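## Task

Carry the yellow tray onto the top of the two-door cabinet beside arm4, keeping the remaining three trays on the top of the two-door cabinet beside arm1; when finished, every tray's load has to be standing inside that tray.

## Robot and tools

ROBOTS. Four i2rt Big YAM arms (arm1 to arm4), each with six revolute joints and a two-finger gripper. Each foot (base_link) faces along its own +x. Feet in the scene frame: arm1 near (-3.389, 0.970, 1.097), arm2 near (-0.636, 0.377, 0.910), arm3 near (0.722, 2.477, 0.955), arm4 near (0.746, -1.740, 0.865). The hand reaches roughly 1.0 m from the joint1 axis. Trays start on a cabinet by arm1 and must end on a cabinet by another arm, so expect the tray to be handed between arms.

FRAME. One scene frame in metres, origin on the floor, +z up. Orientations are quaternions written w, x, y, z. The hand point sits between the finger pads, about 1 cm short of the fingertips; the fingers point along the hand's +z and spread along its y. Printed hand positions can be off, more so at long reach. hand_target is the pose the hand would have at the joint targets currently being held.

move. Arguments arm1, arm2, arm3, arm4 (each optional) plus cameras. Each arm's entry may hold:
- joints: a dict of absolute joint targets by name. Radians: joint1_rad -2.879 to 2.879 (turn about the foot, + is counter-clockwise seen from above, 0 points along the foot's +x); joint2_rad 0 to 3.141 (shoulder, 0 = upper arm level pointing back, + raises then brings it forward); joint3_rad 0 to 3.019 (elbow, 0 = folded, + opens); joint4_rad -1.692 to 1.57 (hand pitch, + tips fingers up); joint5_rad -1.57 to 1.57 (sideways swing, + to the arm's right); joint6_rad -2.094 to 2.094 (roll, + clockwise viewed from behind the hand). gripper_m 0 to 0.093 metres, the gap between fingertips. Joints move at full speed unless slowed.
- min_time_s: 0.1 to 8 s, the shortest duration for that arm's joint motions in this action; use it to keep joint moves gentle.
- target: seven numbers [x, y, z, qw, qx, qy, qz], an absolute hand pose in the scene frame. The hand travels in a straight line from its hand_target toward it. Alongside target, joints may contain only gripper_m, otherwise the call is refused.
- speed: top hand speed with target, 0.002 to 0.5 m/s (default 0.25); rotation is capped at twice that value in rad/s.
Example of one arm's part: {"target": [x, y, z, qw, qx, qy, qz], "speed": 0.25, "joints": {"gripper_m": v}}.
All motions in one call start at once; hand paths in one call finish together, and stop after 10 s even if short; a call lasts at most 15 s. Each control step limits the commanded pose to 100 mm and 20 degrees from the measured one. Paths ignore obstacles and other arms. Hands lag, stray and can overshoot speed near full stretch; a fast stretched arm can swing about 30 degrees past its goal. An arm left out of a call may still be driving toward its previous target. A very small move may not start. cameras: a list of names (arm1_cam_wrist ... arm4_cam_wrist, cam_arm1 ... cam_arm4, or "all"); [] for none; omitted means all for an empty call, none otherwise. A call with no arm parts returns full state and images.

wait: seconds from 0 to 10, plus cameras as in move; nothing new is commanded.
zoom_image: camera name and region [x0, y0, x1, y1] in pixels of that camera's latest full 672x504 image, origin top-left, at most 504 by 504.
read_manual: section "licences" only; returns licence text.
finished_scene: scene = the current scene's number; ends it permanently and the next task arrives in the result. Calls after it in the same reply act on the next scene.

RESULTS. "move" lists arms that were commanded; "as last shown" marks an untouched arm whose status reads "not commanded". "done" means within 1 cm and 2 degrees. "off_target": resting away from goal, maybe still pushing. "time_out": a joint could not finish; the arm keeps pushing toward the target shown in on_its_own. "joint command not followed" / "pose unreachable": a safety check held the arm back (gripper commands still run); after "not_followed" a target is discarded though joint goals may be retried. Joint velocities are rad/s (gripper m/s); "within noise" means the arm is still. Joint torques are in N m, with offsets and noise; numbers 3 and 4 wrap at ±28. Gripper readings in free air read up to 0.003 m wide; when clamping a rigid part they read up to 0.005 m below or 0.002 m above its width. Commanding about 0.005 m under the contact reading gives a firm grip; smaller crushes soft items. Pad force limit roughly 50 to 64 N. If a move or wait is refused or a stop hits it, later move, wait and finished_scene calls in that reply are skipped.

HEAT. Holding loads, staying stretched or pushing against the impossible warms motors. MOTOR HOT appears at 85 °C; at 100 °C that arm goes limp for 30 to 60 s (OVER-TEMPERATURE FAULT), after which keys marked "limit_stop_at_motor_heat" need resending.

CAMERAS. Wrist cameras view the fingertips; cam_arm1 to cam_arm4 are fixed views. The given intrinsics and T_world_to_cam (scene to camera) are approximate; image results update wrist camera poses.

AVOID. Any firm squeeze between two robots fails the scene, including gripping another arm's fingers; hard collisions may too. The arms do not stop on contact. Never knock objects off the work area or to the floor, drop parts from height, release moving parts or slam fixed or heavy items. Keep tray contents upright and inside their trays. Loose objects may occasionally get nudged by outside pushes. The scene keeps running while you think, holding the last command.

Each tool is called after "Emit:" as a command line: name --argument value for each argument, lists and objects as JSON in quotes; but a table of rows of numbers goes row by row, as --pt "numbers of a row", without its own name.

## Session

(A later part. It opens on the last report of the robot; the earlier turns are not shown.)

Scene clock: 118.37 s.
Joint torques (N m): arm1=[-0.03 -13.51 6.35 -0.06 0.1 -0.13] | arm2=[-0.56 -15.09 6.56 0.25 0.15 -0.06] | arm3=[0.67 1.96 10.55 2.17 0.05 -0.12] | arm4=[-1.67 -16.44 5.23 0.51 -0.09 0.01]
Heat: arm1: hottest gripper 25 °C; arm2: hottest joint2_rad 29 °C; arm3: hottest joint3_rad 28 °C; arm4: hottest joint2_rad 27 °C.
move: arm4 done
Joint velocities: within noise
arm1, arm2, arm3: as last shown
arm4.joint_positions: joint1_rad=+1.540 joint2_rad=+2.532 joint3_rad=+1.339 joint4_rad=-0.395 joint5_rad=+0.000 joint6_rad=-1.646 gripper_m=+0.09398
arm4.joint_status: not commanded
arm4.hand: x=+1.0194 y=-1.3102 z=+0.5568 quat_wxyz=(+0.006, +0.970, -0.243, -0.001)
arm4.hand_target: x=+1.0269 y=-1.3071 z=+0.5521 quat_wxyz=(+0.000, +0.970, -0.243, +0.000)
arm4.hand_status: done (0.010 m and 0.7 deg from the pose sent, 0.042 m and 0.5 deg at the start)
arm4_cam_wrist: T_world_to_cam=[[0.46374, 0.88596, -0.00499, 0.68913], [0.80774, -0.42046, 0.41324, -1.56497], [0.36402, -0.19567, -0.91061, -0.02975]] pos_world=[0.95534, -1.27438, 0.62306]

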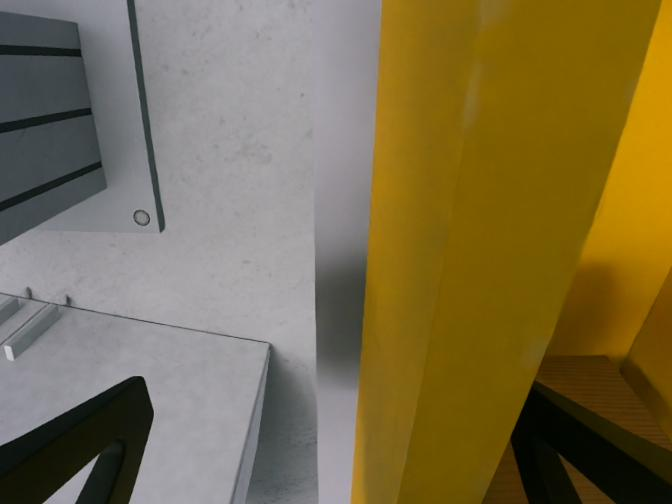

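Emit:
move --arm4 '{"target":[1.030,-1.300,0.61,0.0,0.970,-0.243,0.0],"speed":0.15}' --cameras '["arm4_cam_wrist","cam_arm4"]'

Scene clock: 120.37 s.
Joint torques (N m): arm1=[-0.03 -13.45 6.35 -0.06 0.1 -0.13] | arm2=[-0.56 -15.09 6.56 0.25 0.14 -0.06] | arm3=[0.79 1.9 10.59 2.13 0.04 -0.11] | arm4=[-1.44 -16.91 4.16 -0.14 -0.11 0.04]
Heat: arm1: hottest gripper 25 °C; arm2: hottest joint2_rad 29 °C; arm3: hottest joint3_rad 28 °C; arm4: hottest joint2_rad 27 °C.
move: arm4 done
Joint velocities: within noise
arm1, arm2, arm3: as last shown
arm4.joint_positions: joint1_rad=+1.540 joint2_rad=+2.411 joint3_rad=+1.321 joint4_rad=-0.468 joint5_rad=+0.000 joint6_rad=-1.646 gripper_m=+0.09398
arm4.joint_status: not commanded
arm4.hand: x=+1.0306 y=-1.2924 z=+0.6144 quat_wxyz=(-0.009, +0.970, -0.243, +0.004)
arm4.hand_target: x=+1.0298 y=-1.3000 z=+0.6100 quat_wxyz=(+0.000, +0.970, -0.243, +0.000)
arm4.hand_status: done (0.009 m and 1.1 deg from the pose sent, 0.055 m and 0.7 deg at the start)
arm4_cam_wrist: T_world_to_cam=[[0.46351, 0.88573, 0.02539, 0.64965], [0.801, -0.43107, 0.41543, -1.59838], [0.3789, -0.17222, -0.90927, 0.03626]] pos_world=[0.96544, -1.25819, 0.68048]

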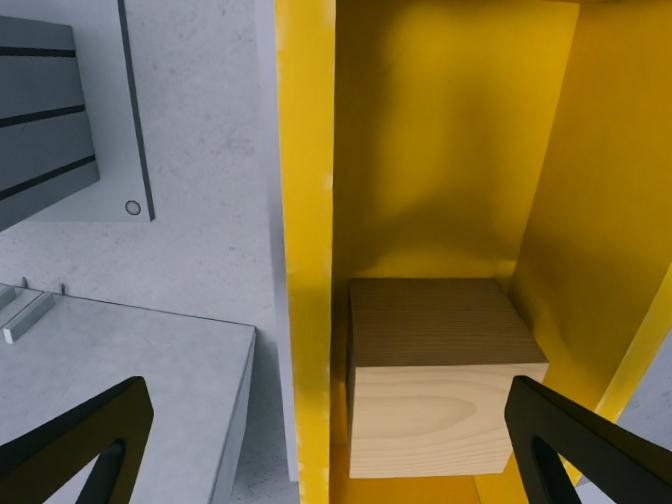

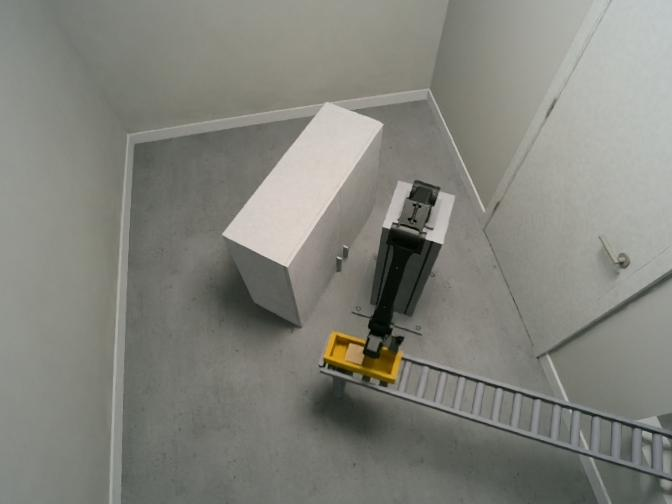

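Emit:
move --arm4 '{"target":[1.033,-1.297,0.549,0.0,0.970,-0.243,0.0],"speed":0.12}' --cameras '["arm4_cam_wrist"]'

Scene clock: 122.50 s.
Joint torques (N m): arm1=[0.03 -13.45 6.35 -0.08 0.1 -0.13] | arm2=[-0.56 -15.09 6.56 0.24 0.14 -0.06] | arm3=[1.03 1.9 10.54 2.1 0.05 -0.11] | arm4=[-1.61 -16.91 5.53 0.5 -0.09 0.02]
Heat: arm1: hottest gripper 25 °C; arm2: hottest joint2_rad 29 °C; arm3: hottest joint3_rad 28 °C; arm4: hottest joint2_rad 27 °C.
move: arm4 done
Joint velocities: within noise
arm1, arm2, arm3: as last shown
arm4.joint_positions: joint1_rad=+1.540 joint2_rad=+2.552 joint3_rad=+1.382 joint4_rad=-0.420 joint5_rad=+0.000 joint6_rad=-1.646 gripper_m=+0.09398
arm4.joint_status: not commanded
arm4.hand: x=+1.0253 y=-1.3009 z=+0.5532 quat_wxyz=(+0.007, +0.970, -0.243, -0.001)
arm4.hand_target: x=+1.0329 y=-1.2972 z=+0.5491 quat_wxyz=(+0.000, +0.970, -0.243, +0.000)
arm4.hand_status: done (0.010 m and 0.8 deg from the pose sent, 0.066 m and 1.1 deg at the start)
arm4_cam_wrist: T_world_to_cam=[[0.46371, 0.88596, -0.00657, 0.67906], [0.8081, -0.41989, 0.41311, -1.56384], [0.36324, -0.19688, -0.91066, -0.03409]] pos_world=[0.96124, -1.26498, 0.61946]

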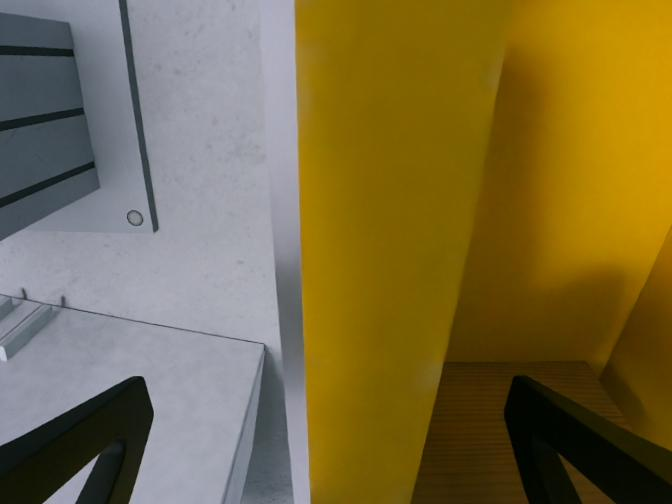

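Emit:
move --arm4 '{"joints":{"gripper_m":0.005}}'

Emit:
move --arm4 '{"target":[1.035,-1.297,0.70,0.0,0.970,-0.243,0.0],"speed":0.12}' --cameras '["arm4_cam_wrist","cam_arm4"]'

Scene clock: 124.13 s.
Joint torques (N m): arm1=[-0.03 -13.45 6.35 -0.06 0.1 -0.13] | arm2=[-0.56 -15.09 6.56 0.24 0.14 -0.06] | arm3=[0.91 1.9 10.55 2.17 0.04 -0.12] | arm4=[-1.61 -16.85 5.15 0.25 -0.08 0]
Heat: arm1: hottest gripper 25 °C; arm2: hottest joint2_rad 29 °C; arm3: hottest joint3_rad 28 °C; arm4: hottest joint2_rad 27 °C.
move: arm4 off_target
Joint velocities: within noise
arm1.joint_positions: joint1_rad=+1.687 joint2_rad=+2.079 joint3_rad=+1.278 joint4_rad=-0.705 joint5_rad=+0.005 joint6_rad=+1.519 gripper_m=+0.04995
arm1.joint_status: not commanded
arm1.hand: x=-3.3998 y=+0.4217 z=+1.0114 quat_wxyz=(+0.040, +0.999, +0.016, +0.000)
arm1.hand_target: x=-3.3999 y=+0.4302 z=+1.0002 quat_wxyz=(+0.024, +1.000, +0.018, +0.000)
arm1.hand_status: not commanded
arm2.joint_positions: joint1_rad=+0.904 joint2_rad=+1.988 joint3_rad=+1.256 joint4_rad=-0.749 joint5_rad=-0.084 joint6_rad=+1.496 gripper_m=+0.04997
arm2.joint_status: not commanded
arm2.hand: x=-0.9634 y=-0.0569 z=+0.8615 quat_wxyz=(+0.060, +0.954, -0.292, +0.020)
arm2.hand_target: x=-0.9650 y=-0.0550 z=+0.8600 quat_wxyz=(+0.055, +0.953, -0.296, +0.020)
arm2.hand_status: not commanded
arm3.joint_positions: joint1_rad=-0.869 joint2_rad=+0.639 joint3_rad=+1.368 joint4_rad=-1.495 joint5_rad=-0.125 joint6_rad=+0.677 gripper_m=+0.09396
arm3.joint_status: not commanded
arm3.hand: x=+0.9311 y=+2.4316 z=+1.4532 quat_wxyz=(-0.381, -0.410, -0.818, -0.131)
arm3.hand_target: x=+0.9299 y=+2.4320 z=+1.4657 quat_wxyz=(-0.395, -0.406, -0.813, -0.133)
arm3.hand_status: not commanded
arm4.joint_positions: joint1_rad=+1.540 joint2_rad=+2.552 joint3_rad=+1.386 joint4_rad=-0.414 joint5_rad=+0.000 joint6_rad=-1.643 gripper_m=+0.01110
arm4.joint_status: gripper_m off_target (ended at +0.01113, target +0.00500)
arm4.hand: x=+1.0274 y=-1.2975 z=+0.5539 quat_wxyz=(+0.002, +0.970, -0.244, +0.000)
arm4.hand_target: x=+1.0328 y=-1.2973 z=+0.5491 quat_wxyz=(+0.000, +0.970, -0.243, +0.000)
arm4.hand_status: not commanded
pictures: none

Scene clock: 126.20 s.
Joint torques (N m): arm1=[-0.03 -13.45 6.35 -0.06 0.1 -0.13] | arm2=[-0.56 -15.09 6.56 0.25 0.15 -0.06] | arm3=[0.79 1.85 10.55 2.09 0.03 -0.11] | arm4=[-1.9 -19.02 5.86 -0.05 0.09 0.01]
Heat: arm1: hottest gripper 25 °C; arm2: hottest joint2_rad 29 °C; arm3: hottest joint3_rad 28 °C; arm4: hottest joint2_rad 27 °C.
move: arm4 off_target
Joint velocities: within noise
arm1, arm2, arm3: as last shown
arm4.joint_positions: joint1_rad=+1.540 joint2_rad=+2.256 joint3_rad=+1.271 joint4_rad=-0.626 joint5_rad=-0.004 joint6_rad=-1.649 gripper_m=+0.01110
arm4.joint_status: not commanded
arm4.hand: x=+1.0222 y=-1.3041 z=+0.6827 quat_wxyz=(+0.016, +0.970, -0.241, -0.007)
arm4.hand_target: x=+1.0349 y=-1.2972 z=+0.6998 quat_wxyz=(+0.000, +0.970, -0.243, +0.000)
arm4.hand_status: off_target (0.023 m and 2.0 deg from the pose sent, 0.146 m and 0.2 deg at the start)
arm4_cam_wrist: T_world_to_cam=[[0.4609, 0.88703, -0.02749, 0.70268], [0.81546, -0.41108, 0.40749, -1.60836], [0.35015, -0.21023, -0.9128, 0.08177]] pos_world=[0.95905, -1.26727, 0.74935]

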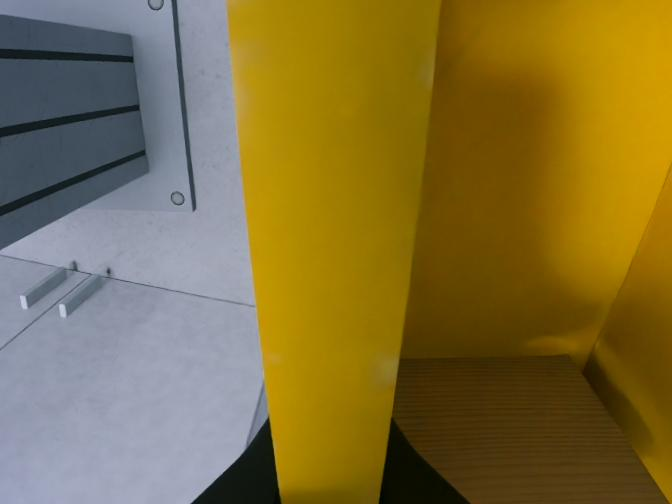

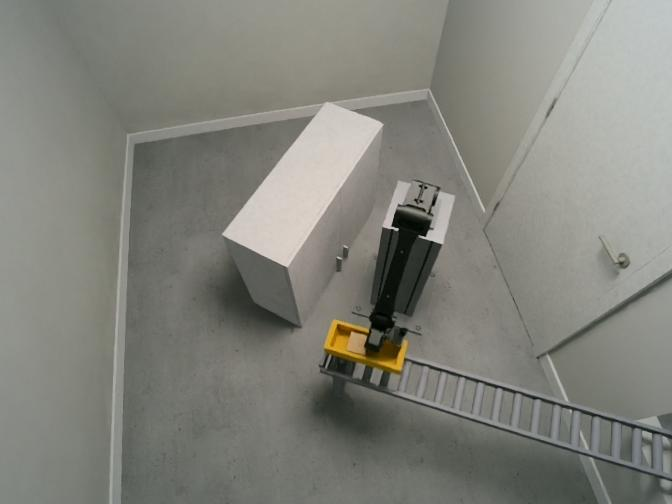

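Emit:
move --arm4 '{"target":[1.025,-1.315,0.98,0.0,0.970,-0.243,0.0],"speed":0.25}'

Emit:
move --arm4 '{"target":[1.24,-1.65,0.99,0.0,0.766,-0.643,0.0],"speed":0.25}'

Emit:
move --arm4 '{"target":[1.116,-2.023,0.99,0.0,0.4226,-0.9063,0.0],"speed":0.25}' --cameras '["arm4_cam_wrist","cam_arm4"]'

Emit:
zoom_image --camera "cam_arm4" --region '[200, 80, 420, 280]'

Scene clock: 130.50 s.
Joint torques (N m): arm1=[-0.03 -13.45 6.35 -0.06 0.1 -0.13] | arm2=[-0.56 -15.09 6.56 0.25 0.14 -0.06] | arm3=[0.97 1.9 10.55 2.11 0.03 -0.12] | arm4=[-2.26 -14.97 13.46 -0.18 0.11 0.02]
Heat: arm1: hottest gripper 25 °C; arm2: hottest joint2_rad 29 °C; arm3: hottest joint3_rad 28 °C; arm4: hottest joint2_rad 27 °C.
move: arm4 off_target
Joint velocities: within noise
arm1, arm2, arm3: as last shown
arm4.joint_positions: joint1_rad=+1.540 joint2_rad=+1.750 joint3_rad=+1.324 joint4_rad=-1.216 joint5_rad=-0.004 joint6_rad=-1.653 gripper_m=+0.01110
arm4.joint_status: not commanded
arm4.hand: x=+1.0056 y=-1.3295 z=+0.9541 quat_wxyz=(+0.031, +0.970, -0.239, -0.012)
arm4.hand_target: x=+1.0241 y=-1.3164 z=+0.9803 quat_wxyz=(+0.000, +0.970, -0.243, +0.000)
arm4.hand_status: off_target (0.035 m and 3.8 deg from the pose sent, 0.297 m and 2.0 deg at the start)
pictures: none

Scene clock: 133.03 s.
Joint torques (N m): arm1=[-0.03 -13.45 6.37 -0.06 0.1 -0.13] | arm2=[-0.56 -15.09 6.56 0.25 0.14 -0.06] | arm3=[0.79 1.9 10.56 2.13 0.05 -0.11] | arm4=[-0.73 -14.1 14.37 -0.18 0.09 0.23]
Heat: arm1: hottest gripper 25 °C; arm2: hottest joint2_rad 29 °C; arm3: hottest joint3_rad 28 °C; arm4: hottest joint2_rad 27 °C.
move: arm4 off_target
Joint velocities: within noise
arm1, arm2, arm3: as last shown
arm4.joint_positions: joint1_rad=+0.720 joint2_rad=+1.717 joint3_rad=+1.311 joint4_rad=-1.235 joint5_rad=+0.000 joint6_rad=-1.574 gripper_m=+0.01110
arm4.joint_status: not commanded
arm4.hand: x=+1.2147 y=-1.6529 z=+0.9645 quat_wxyz=(+0.024, +0.770, -0.637, -0.023)
arm4.hand_target: x=+1.2383 y=-1.6503 z=+0.9905 quat_wxyz=(+0.000, +0.766, -0.643, +0.000)
arm4.hand_status: off_target (0.036 m and 3.9 deg from the pose sent, 0.399 m and 52.4 deg at the start)
pictures: none

Scene clock: 135.47 s.
Joint torques (N m): arm1=[-0.03 -13.45 6.35 -0.06 0.09 -0.12] | arm2=[-0.56 -15.09 6.56 0.24 0.14 -0.06] | arm3=[0.97 1.79 10.59 2.11 0.03 -0.12] | arm4=[-0.97 -12.75 14.05 -0.08 0.08 0.2]
Heat: arm1: hottest gripper 25 °C; arm2: hottest joint2_rad 30 °C; arm3: hottest joint3_rad 28 °C; arm4: hottest joint2_rad 27 °C.
move: arm4 off_target
Joint velocities: within noise
arm1, arm2, arm3: as last shown
arm4.joint_positions: joint1_rad=-0.110 joint2_rad=+1.624 joint3_rad=+1.197 joint4_rad=-1.213 joint5_rad=+0.003 joint6_rad=-1.530 gripper_m=+0.01110
arm4.joint_status: not commanded
arm4.hand: x=+1.0965 y=-2.0055 z=+0.9653 quat_wxyz=(+0.014, +0.428, -0.903, -0.031)
arm4.hand_target: x=+1.1146 y=-2.0220 z=+0.9905 quat_wxyz=(+0.000, +0.423, -0.906, +0.000)
arm4.hand_status: off_target (0.036 m and 4.0 deg from the pose sent, 0.384 m and 50.9 deg at the start)
arm4_cam_wrist: T_world_to_cam=[[0.7778, -0.62551, -0.06137, -2.04983], [-0.55143, -0.726, 0.41092, -1.20863], [-0.30159, -0.28578, -0.9096, 0.72622]] pos_world=[1.14691, -1.95211, 1.03143]

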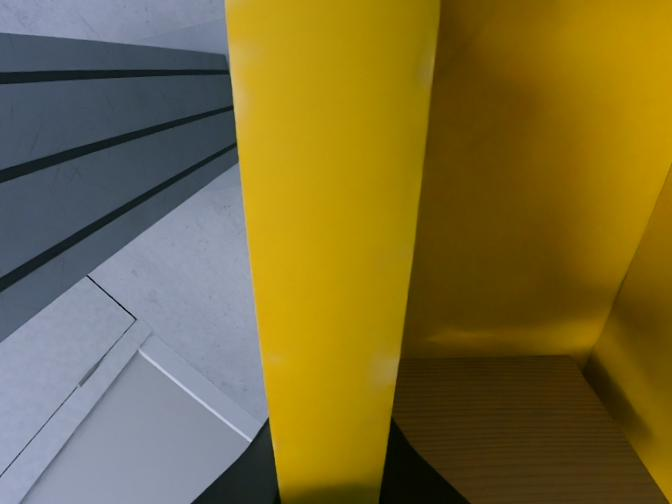

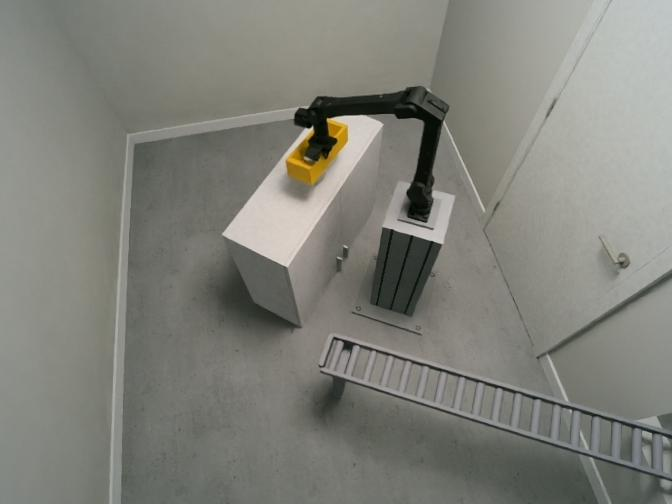

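Scaled by 2.291 from the camera's image (finer frame: 960x720).

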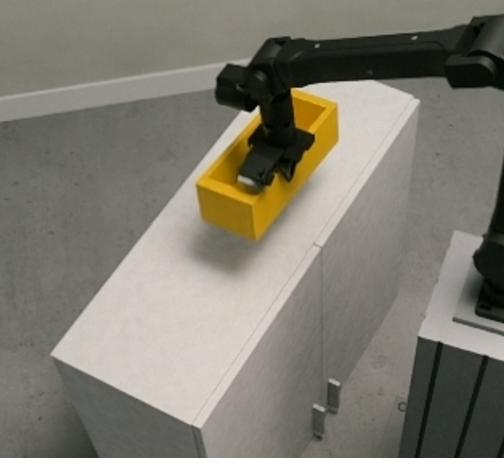

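Emit:
move --arm4 '{"target":[1.13,-2.035,0.885,-0.0165,0.4226,-0.9063,0.031],"speed":0.2}'

Emit:
move --arm4 '{"target":[1.13,-2.035,0.86,-0.0165,0.4226,-0.9063,0.031],"speed":0.1}' --cameras '["cam_arm4"]'

Emit:
zoom_image --camera "cam_arm4" --region '[240, 90, 400, 230]'

Scene clock: 137.80 s.
Joint torques (N m): arm1=[-0.03 -13.45 6.35 -0.08 0.1 -0.13] | arm2=[-0.56 -15.09 6.57 0.24 0.14 -0.06] | arm3=[0.85 1.85 10.61 2.13 0.05 -0.11] | arm4=[-1.2 -14.68 9.02 0.87 0.07 0.17]
Heat: arm1: hottest gripper 25 °C; arm2: hottest joint2_rad 30 °C; arm3: hottest joint3_rad 28 °C; arm4: hottest joint2_rad 27 °C.
move: arm4 off_target
Joint velocities: within noise
arm1, arm2, arm3: as last shown
arm4.joint_positions: joint1_rad=-0.110 joint2_rad=+1.777 joint3_rad=+1.110 joint4_rad=-0.891 joint5_rad=+0.003 joint6_rad=-1.530 gripper_m=+0.01110
arm4.joint_status: not commanded
arm4.hand: x=+1.1199 y=-2.0224 z=+0.8685 quat_wxyz=(-0.005, +0.428, -0.904, +0.005)
arm4.hand_target: x=+1.1295 y=-2.0347 z=+0.8852 quat_wxyz=(-0.016, +0.422, -0.906, +0.031)
arm4.hand_status: off_target (0.023 m and 3.4 deg from the pose sent, 0.092 m and 8.0 deg at the start)
pictures: none

Scene clock: 139.03 s.
Joint torques (N m): arm1=[-0.09 -13.51 6.35 -0.08 0.1 -0.13] | arm2=[-0.56 -15.09 6.56 0.24 0.14 -0.06] | arm3=[0.91 1.85 10.58 2.11 0.04 -0.11] | arm4=[-1.2 -14.39 8.36 0.92 0.07 0.16]
Heat: arm1: hottest gripper 25 °C; arm2: hottest joint2_rad 30 °C; arm3: hottest joint3_rad 28 °C; arm4: hottest joint2_rad 27 °C.
move: arm4 off_target
Joint velocities: within noise
arm1, arm2, arm3: as last shown
arm4.joint_positions: joint1_rad=-0.110 joint2_rad=+1.808 joint3_rad=+1.093 joint4_rad=-0.829 joint5_rad=+0.003 joint6_rad=-1.530 gripper_m=+0.01110
arm4.joint_status: not commanded
arm4.hand: x=+1.1224 y=-2.0242 z=+0.8501 quat_wxyz=(-0.008, +0.428, -0.904, +0.012)
arm4.hand_target: x=+1.1297 y=-2.0348 z=+0.8603 quat_wxyz=(-0.016, +0.422, -0.906, +0.031)
arm4.hand_status: off_target (0.016 m and 2.5 deg from the pose sent, 0.018 m and 3.3 deg at the start)

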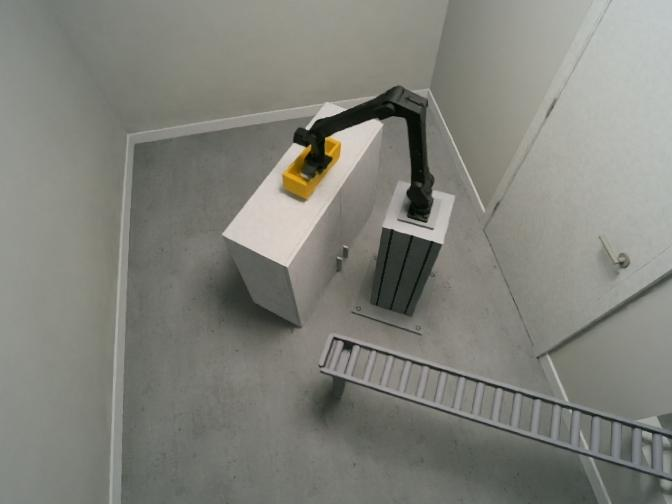

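Scaled by 3.150 from the camera's image (finer frame: 960x720).

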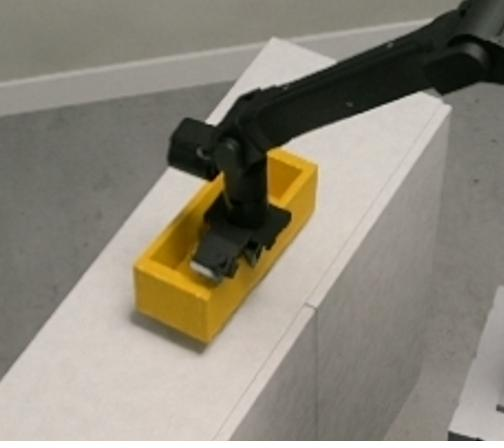

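Emit:
move --arm4 '{"target":[1.13,-2.035,0.838,-0.0165,0.4226,-0.9063,0.031],"speed":0.08}'

Emit:
move --arm4 '{"target":[1.13,-2.035,0.82,-0.0165,0.4226,-0.9063,0.031],"speed":0.08}' --cameras '["cam_arm4"]'

Emit:
zoom_image --camera "cam_arm4" --region '[270, 120, 370, 210]'

Scene clock: 140.57 s.
Joint torques (N m): arm1=[-0.03 -13.45 6.35 -0.06 0.1 -0.13] | arm2=[-0.56 -15.15 6.54 0.24 0.14 -0.06] | arm3=[0.85 1.96 10.55 2.15 0.05 -0.11] | arm4=[-1.26 -14.33 7.83 1.03 0 0.16]
Heat: arm1: hottest gripper 25 °C; arm2: hottest joint2_rad 30 °C; arm3: hottest joint3_rad 29 °C; arm4: hottest joint2_rad 27 °C.
move: arm4 off_target
Joint velocities: within noise
arm1, arm2, arm3: as last shown
arm4.joint_positions: joint1_rad=-0.110 joint2_rad=+1.844 joint3_rad=+1.080 joint4_rad=-0.776 joint5_rad=+0.005 joint6_rad=-1.530 gripper_m=+0.01110
arm4.joint_status: not commanded
arm4.hand: x=+1.1232 y=-2.0250 z=+0.8305 quat_wxyz=(-0.008, +0.428, -0.904, +0.014)
arm4.hand_target: x=+1.1299 y=-2.0349 z=+0.8382 quat_wxyz=(-0.017, +0.422, -0.906, +0.031)
arm4.hand_status: off_target (0.014 m and 2.3 deg from the pose sent, 0.018 m and 2.5 deg at the start)
pictures: none

Scene clock: 141.60 s.
Joint torques (N m): arm1=[-0.03 -13.45 6.35 -0.06 0.1 -0.13] | arm2=[-0.56 -15.09 6.56 0.24 0.14 -0.06] | arm3=[0.85 1.9 10.54 2.1 0.04 -0.11] | arm4=[-1.26 -13.27 7.09 1.1 -0.2 0.15]
Heat: arm1: hottest gripper 25 °C; arm2: hottest joint2_rad 30 °C; arm3: hottest joint3_rad 29 °C; arm4: hottest joint2_rad 27 °C.
move: arm4 done
Joint velocities: within noise
arm1.joint_positions: joint1_rad=+1.687 joint2_rad=+2.079 joint3_rad=+1.278 joint4_rad=-0.705 joint5_rad=+0.005 joint6_rad=+1.519 gripper_m=+0.04995
arm1.joint_status: not commanded
arm1.hand: x=-3.3998 y=+0.4217 z=+1.0114 quat_wxyz=(+0.040, +0.999, +0.016, +0.000)
arm1.hand_target: x=-3.3999 y=+0.4302 z=+1.0002 quat_wxyz=(+0.024, +1.000, +0.018, +0.000)
arm1.hand_status: not commanded
arm2.joint_positions: joint1_rad=+0.904 joint2_rad=+1.988 joint3_rad=+1.256 joint4_rad=-0.749 joint5_rad=-0.084 joint6_rad=+1.496 gripper_m=+0.04997
arm2.joint_status: not commanded
arm2.hand: x=-0.9634 y=-0.0569 z=+0.8615 quat_wxyz=(+0.060, +0.954, -0.292, +0.020)
arm2.hand_target: x=-0.9650 y=-0.0550 z=+0.8600 quat_wxyz=(+0.055, +0.953, -0.296, +0.020)
arm2.hand_status: not commanded
arm3.joint_positions: joint1_rad=-0.869 joint2_rad=+0.639 joint3_rad=+1.368 joint4_rad=-1.495 joint5_rad=-0.125 joint6_rad=+0.677 gripper_m=+0.09396
arm3.joint_status: not commanded
arm3.hand: x=+0.9311 y=+2.4316 z=+1.4532 quat_wxyz=(-0.381, -0.410, -0.818, -0.131)
arm3.hand_target: x=+0.9299 y=+2.4320 z=+1.4657 quat_wxyz=(-0.395, -0.406, -0.813, -0.133)
arm3.hand_status: not commanded
arm4.joint_positions: joint1_rad=-0.110 joint2_rad=+1.862 joint3_rad=+1.077 joint4_rad=-0.732 joint5_rad=+0.010 joint6_rad=-1.529 gripper_m=+0.01110
arm4.joint_status: not commanded
arm4.hand: x=+1.1277 y=-2.0295 z=+0.8222 quat_wxyz=(-0.011, +0.427, -0.904, +0.026)
arm4.hand_target: x=+1.1300 y=-2.0350 z=+0.8202 quat_wxyz=(-0.016, +0.422, -0.906, +0.031)
arm4.hand_status: done (0.006 m and 1.1 deg from the pose sent, 0.016 m and 2.3 deg at the start)

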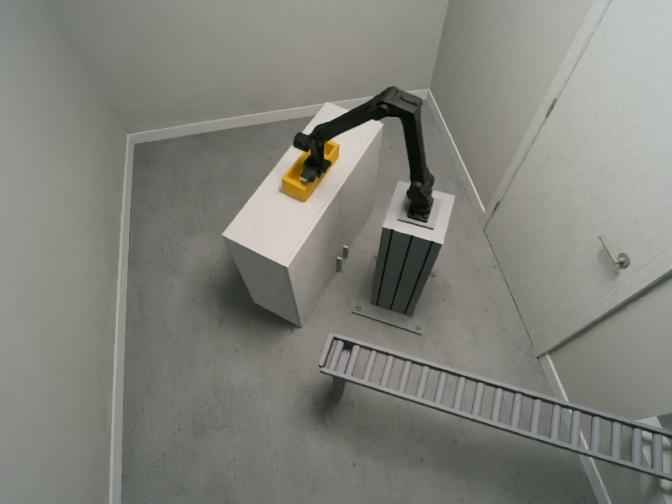

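Scaled by 5.040 from the camera's image (finer frame: 960x720).

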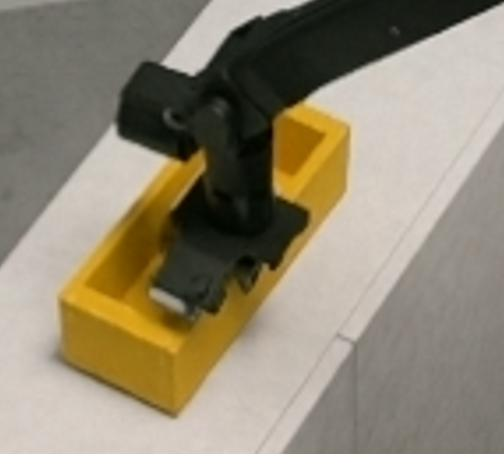

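Emit:
move --arm4 '{"target":[1.13,-2.035,0.808,-0.0165,0.4226,-0.9063,0.031],"speed":0.08}'

Emit:
move --arm4 '{"joints":{"gripper_m":0.045}}'

Emit:
move --arm4 '{"target":[1.12,-2.03,0.96,0.0,0.4226,-0.9063,0.0],"speed":0.15}' --cameras '["cam_arm4","arm4_cam_wrist","cam_arm1"]'

Scene clock: 143.07 s.
Joint torques (N m): arm1=[-0.03 -13.45 6.35 -0.06 0.09 -0.13] | arm2=[-0.56 -15.09 6.56 0.24 0.14 -0.06] | arm3=[0.85 2.02 10.56 2.09 0.03 -0.11] | arm4=[-1.26 -12.4 6.75 1.59 -0.22 0.14]
Heat: arm1: hottest gripper 25 °C; arm2: hottest joint2_rad 30 °C; arm3: hottest joint3_rad 29 °C; arm4: hottest joint2_rad 27 °C.
move: arm4 done
Joint velocities: within noise
arm1, arm2, arm3: as last shown
arm4.joint_positions: joint1_rad=-0.110 joint2_rad=+1.871 joint3_rad=+1.074 joint4_rad=-0.714 joint5_rad=+0.010 joint6_rad=-1.528 gripper_m=+0.01110
arm4.joint_status: not commanded
arm4.hand: x=+1.1287 y=-2.0303 z=+0.8172 quat_wxyz=(-0.012, +0.427, -0.904, +0.028)
arm4.hand_target: x=+1.1297 y=-2.0348 z=+0.8082 quat_wxyz=(-0.016, +0.422, -0.906, +0.031)
arm4.hand_status: done (0.010 m and 0.8 deg from the pose sent, 0.015 m and 1.1 deg at the start)
pictures: none

Scene clock: 143.70 s.
Joint torques (N m): arm1=[-0.03 -13.45 6.35 -0.06 0.1 -0.13] | arm2=[-0.56 -15.15 6.56 0.25 0.14 -0.06] | arm3=[1.03 1.85 10.56 2.11 0.04 -0.11] | arm4=[-1.49 -12.45 6.78 0.77 -0.12 0.14]
Heat: arm1: hottest gripper 25 °C; arm2: hottest joint2_rad 30 °C; arm3: hottest joint3_rad 29 °C; arm4: hottest joint2_rad 27 °C.
move: arm4 done
Joint velocities: within noise
arm1, arm2, arm3: as last shown
arm4.joint_positions: joint1_rad=-0.110 joint2_rad=+1.872 joint3_rad=+1.074 joint4_rad=-0.694 joint5_rad=+0.008 joint6_rad=-1.528 gripper_m=+0.04484
arm4.joint_status: all done
arm4.hand: x=+1.1326 y=-2.0329 z=+0.8172 quat_wxyz=(-0.018, +0.427, -0.904, +0.036)
arm4.hand_target: x=+1.1297 y=-2.0348 z=+0.8082 quat_wxyz=(-0.016, +0.422, -0.906, +0.031)
arm4.hand_status: not commanded
pictures: none

Scene clock: 145.50 s.
Joint torques (N m): arm1=[-0.03 -13.45 6.37 -0.06 0.1 -0.13] | arm2=[-0.56 -15.15 6.54 0.27 0.14 -0.06] | arm3=[1.03 1.9 10.58 2.1 0.03 -0.11] | arm4=[-1.49 -12.63 11.67 -0.29 -0.1 0.11]
Heat: arm1: hottest gripper 25 °C; arm2: hottest joint2_rad 30 °C; arm3: hottest joint3_rad 29 °C; arm4: hottest joint2_rad 27 °C.
move: arm4 off_target
Joint velocities: within noise
arm1, arm2, arm3: as last shown
arm4.joint_positions: joint1_rad=-0.110 joint2_rad=+1.666 joint3_rad=+1.202 joint4_rad=-1.135 joint5_rad=+0.008 joint6_rad=-1.528 gripper_m=+0.04495
arm4.joint_status: not commanded
arm4.hand: x=+1.1119 y=-2.0183 z=+0.9481 quat_wxyz=(+0.007, +0.427, -0.904, -0.012)
arm4.hand_target: x=+1.1196 y=-2.0298 z=+0.9602 quat_wxyz=(+0.000, +0.422, -0.906, +0.000)
arm4.hand_status: off_target (0.019 m and 1.7 deg from the pose sent, 0.143 m and 4.6 deg at the start)
pictures: arm4_cam_wrist, cam_arm1, cam_arm4
arm4_cam_wrist: T_world_to_cam=[[0.7776, -0.62844, -0.02006, -2.11569], [-0.5654, -0.71284, 0.41494, -1.16402], [-0.27507, -0.31132, -0.90963, 0.63069]] pos_world=[1.1605, -1.963, 1.01426]

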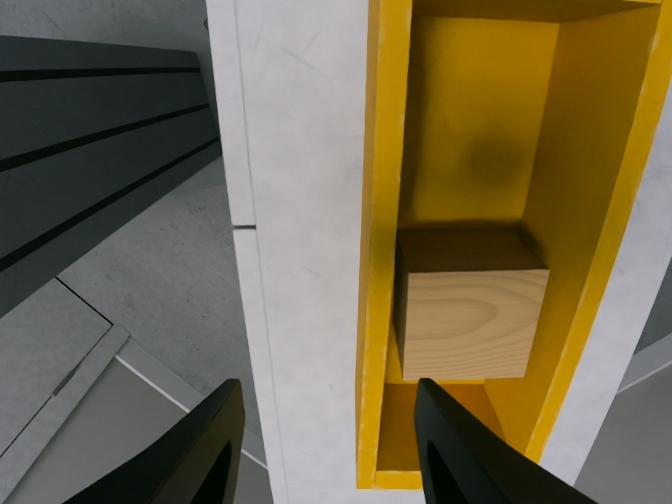

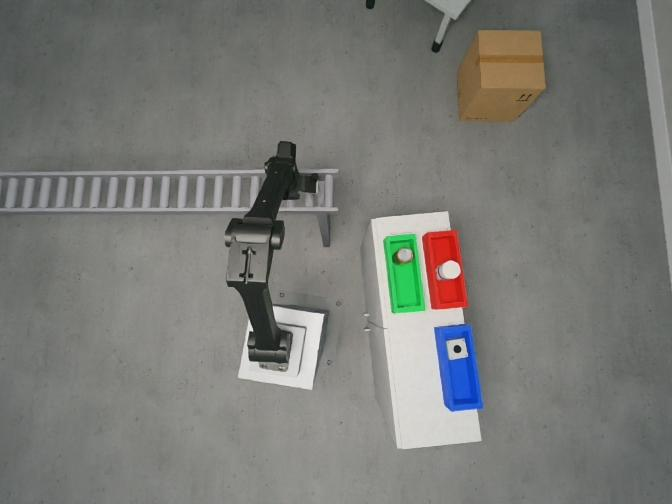

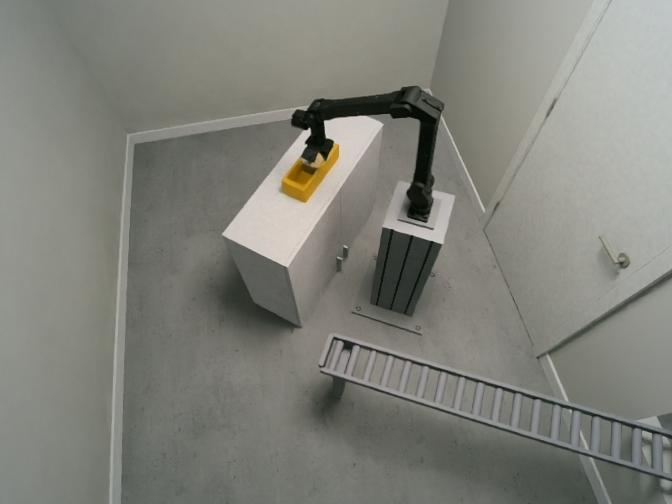

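Emit:
finished_scene --scene 1

The scene is finished: the task was done.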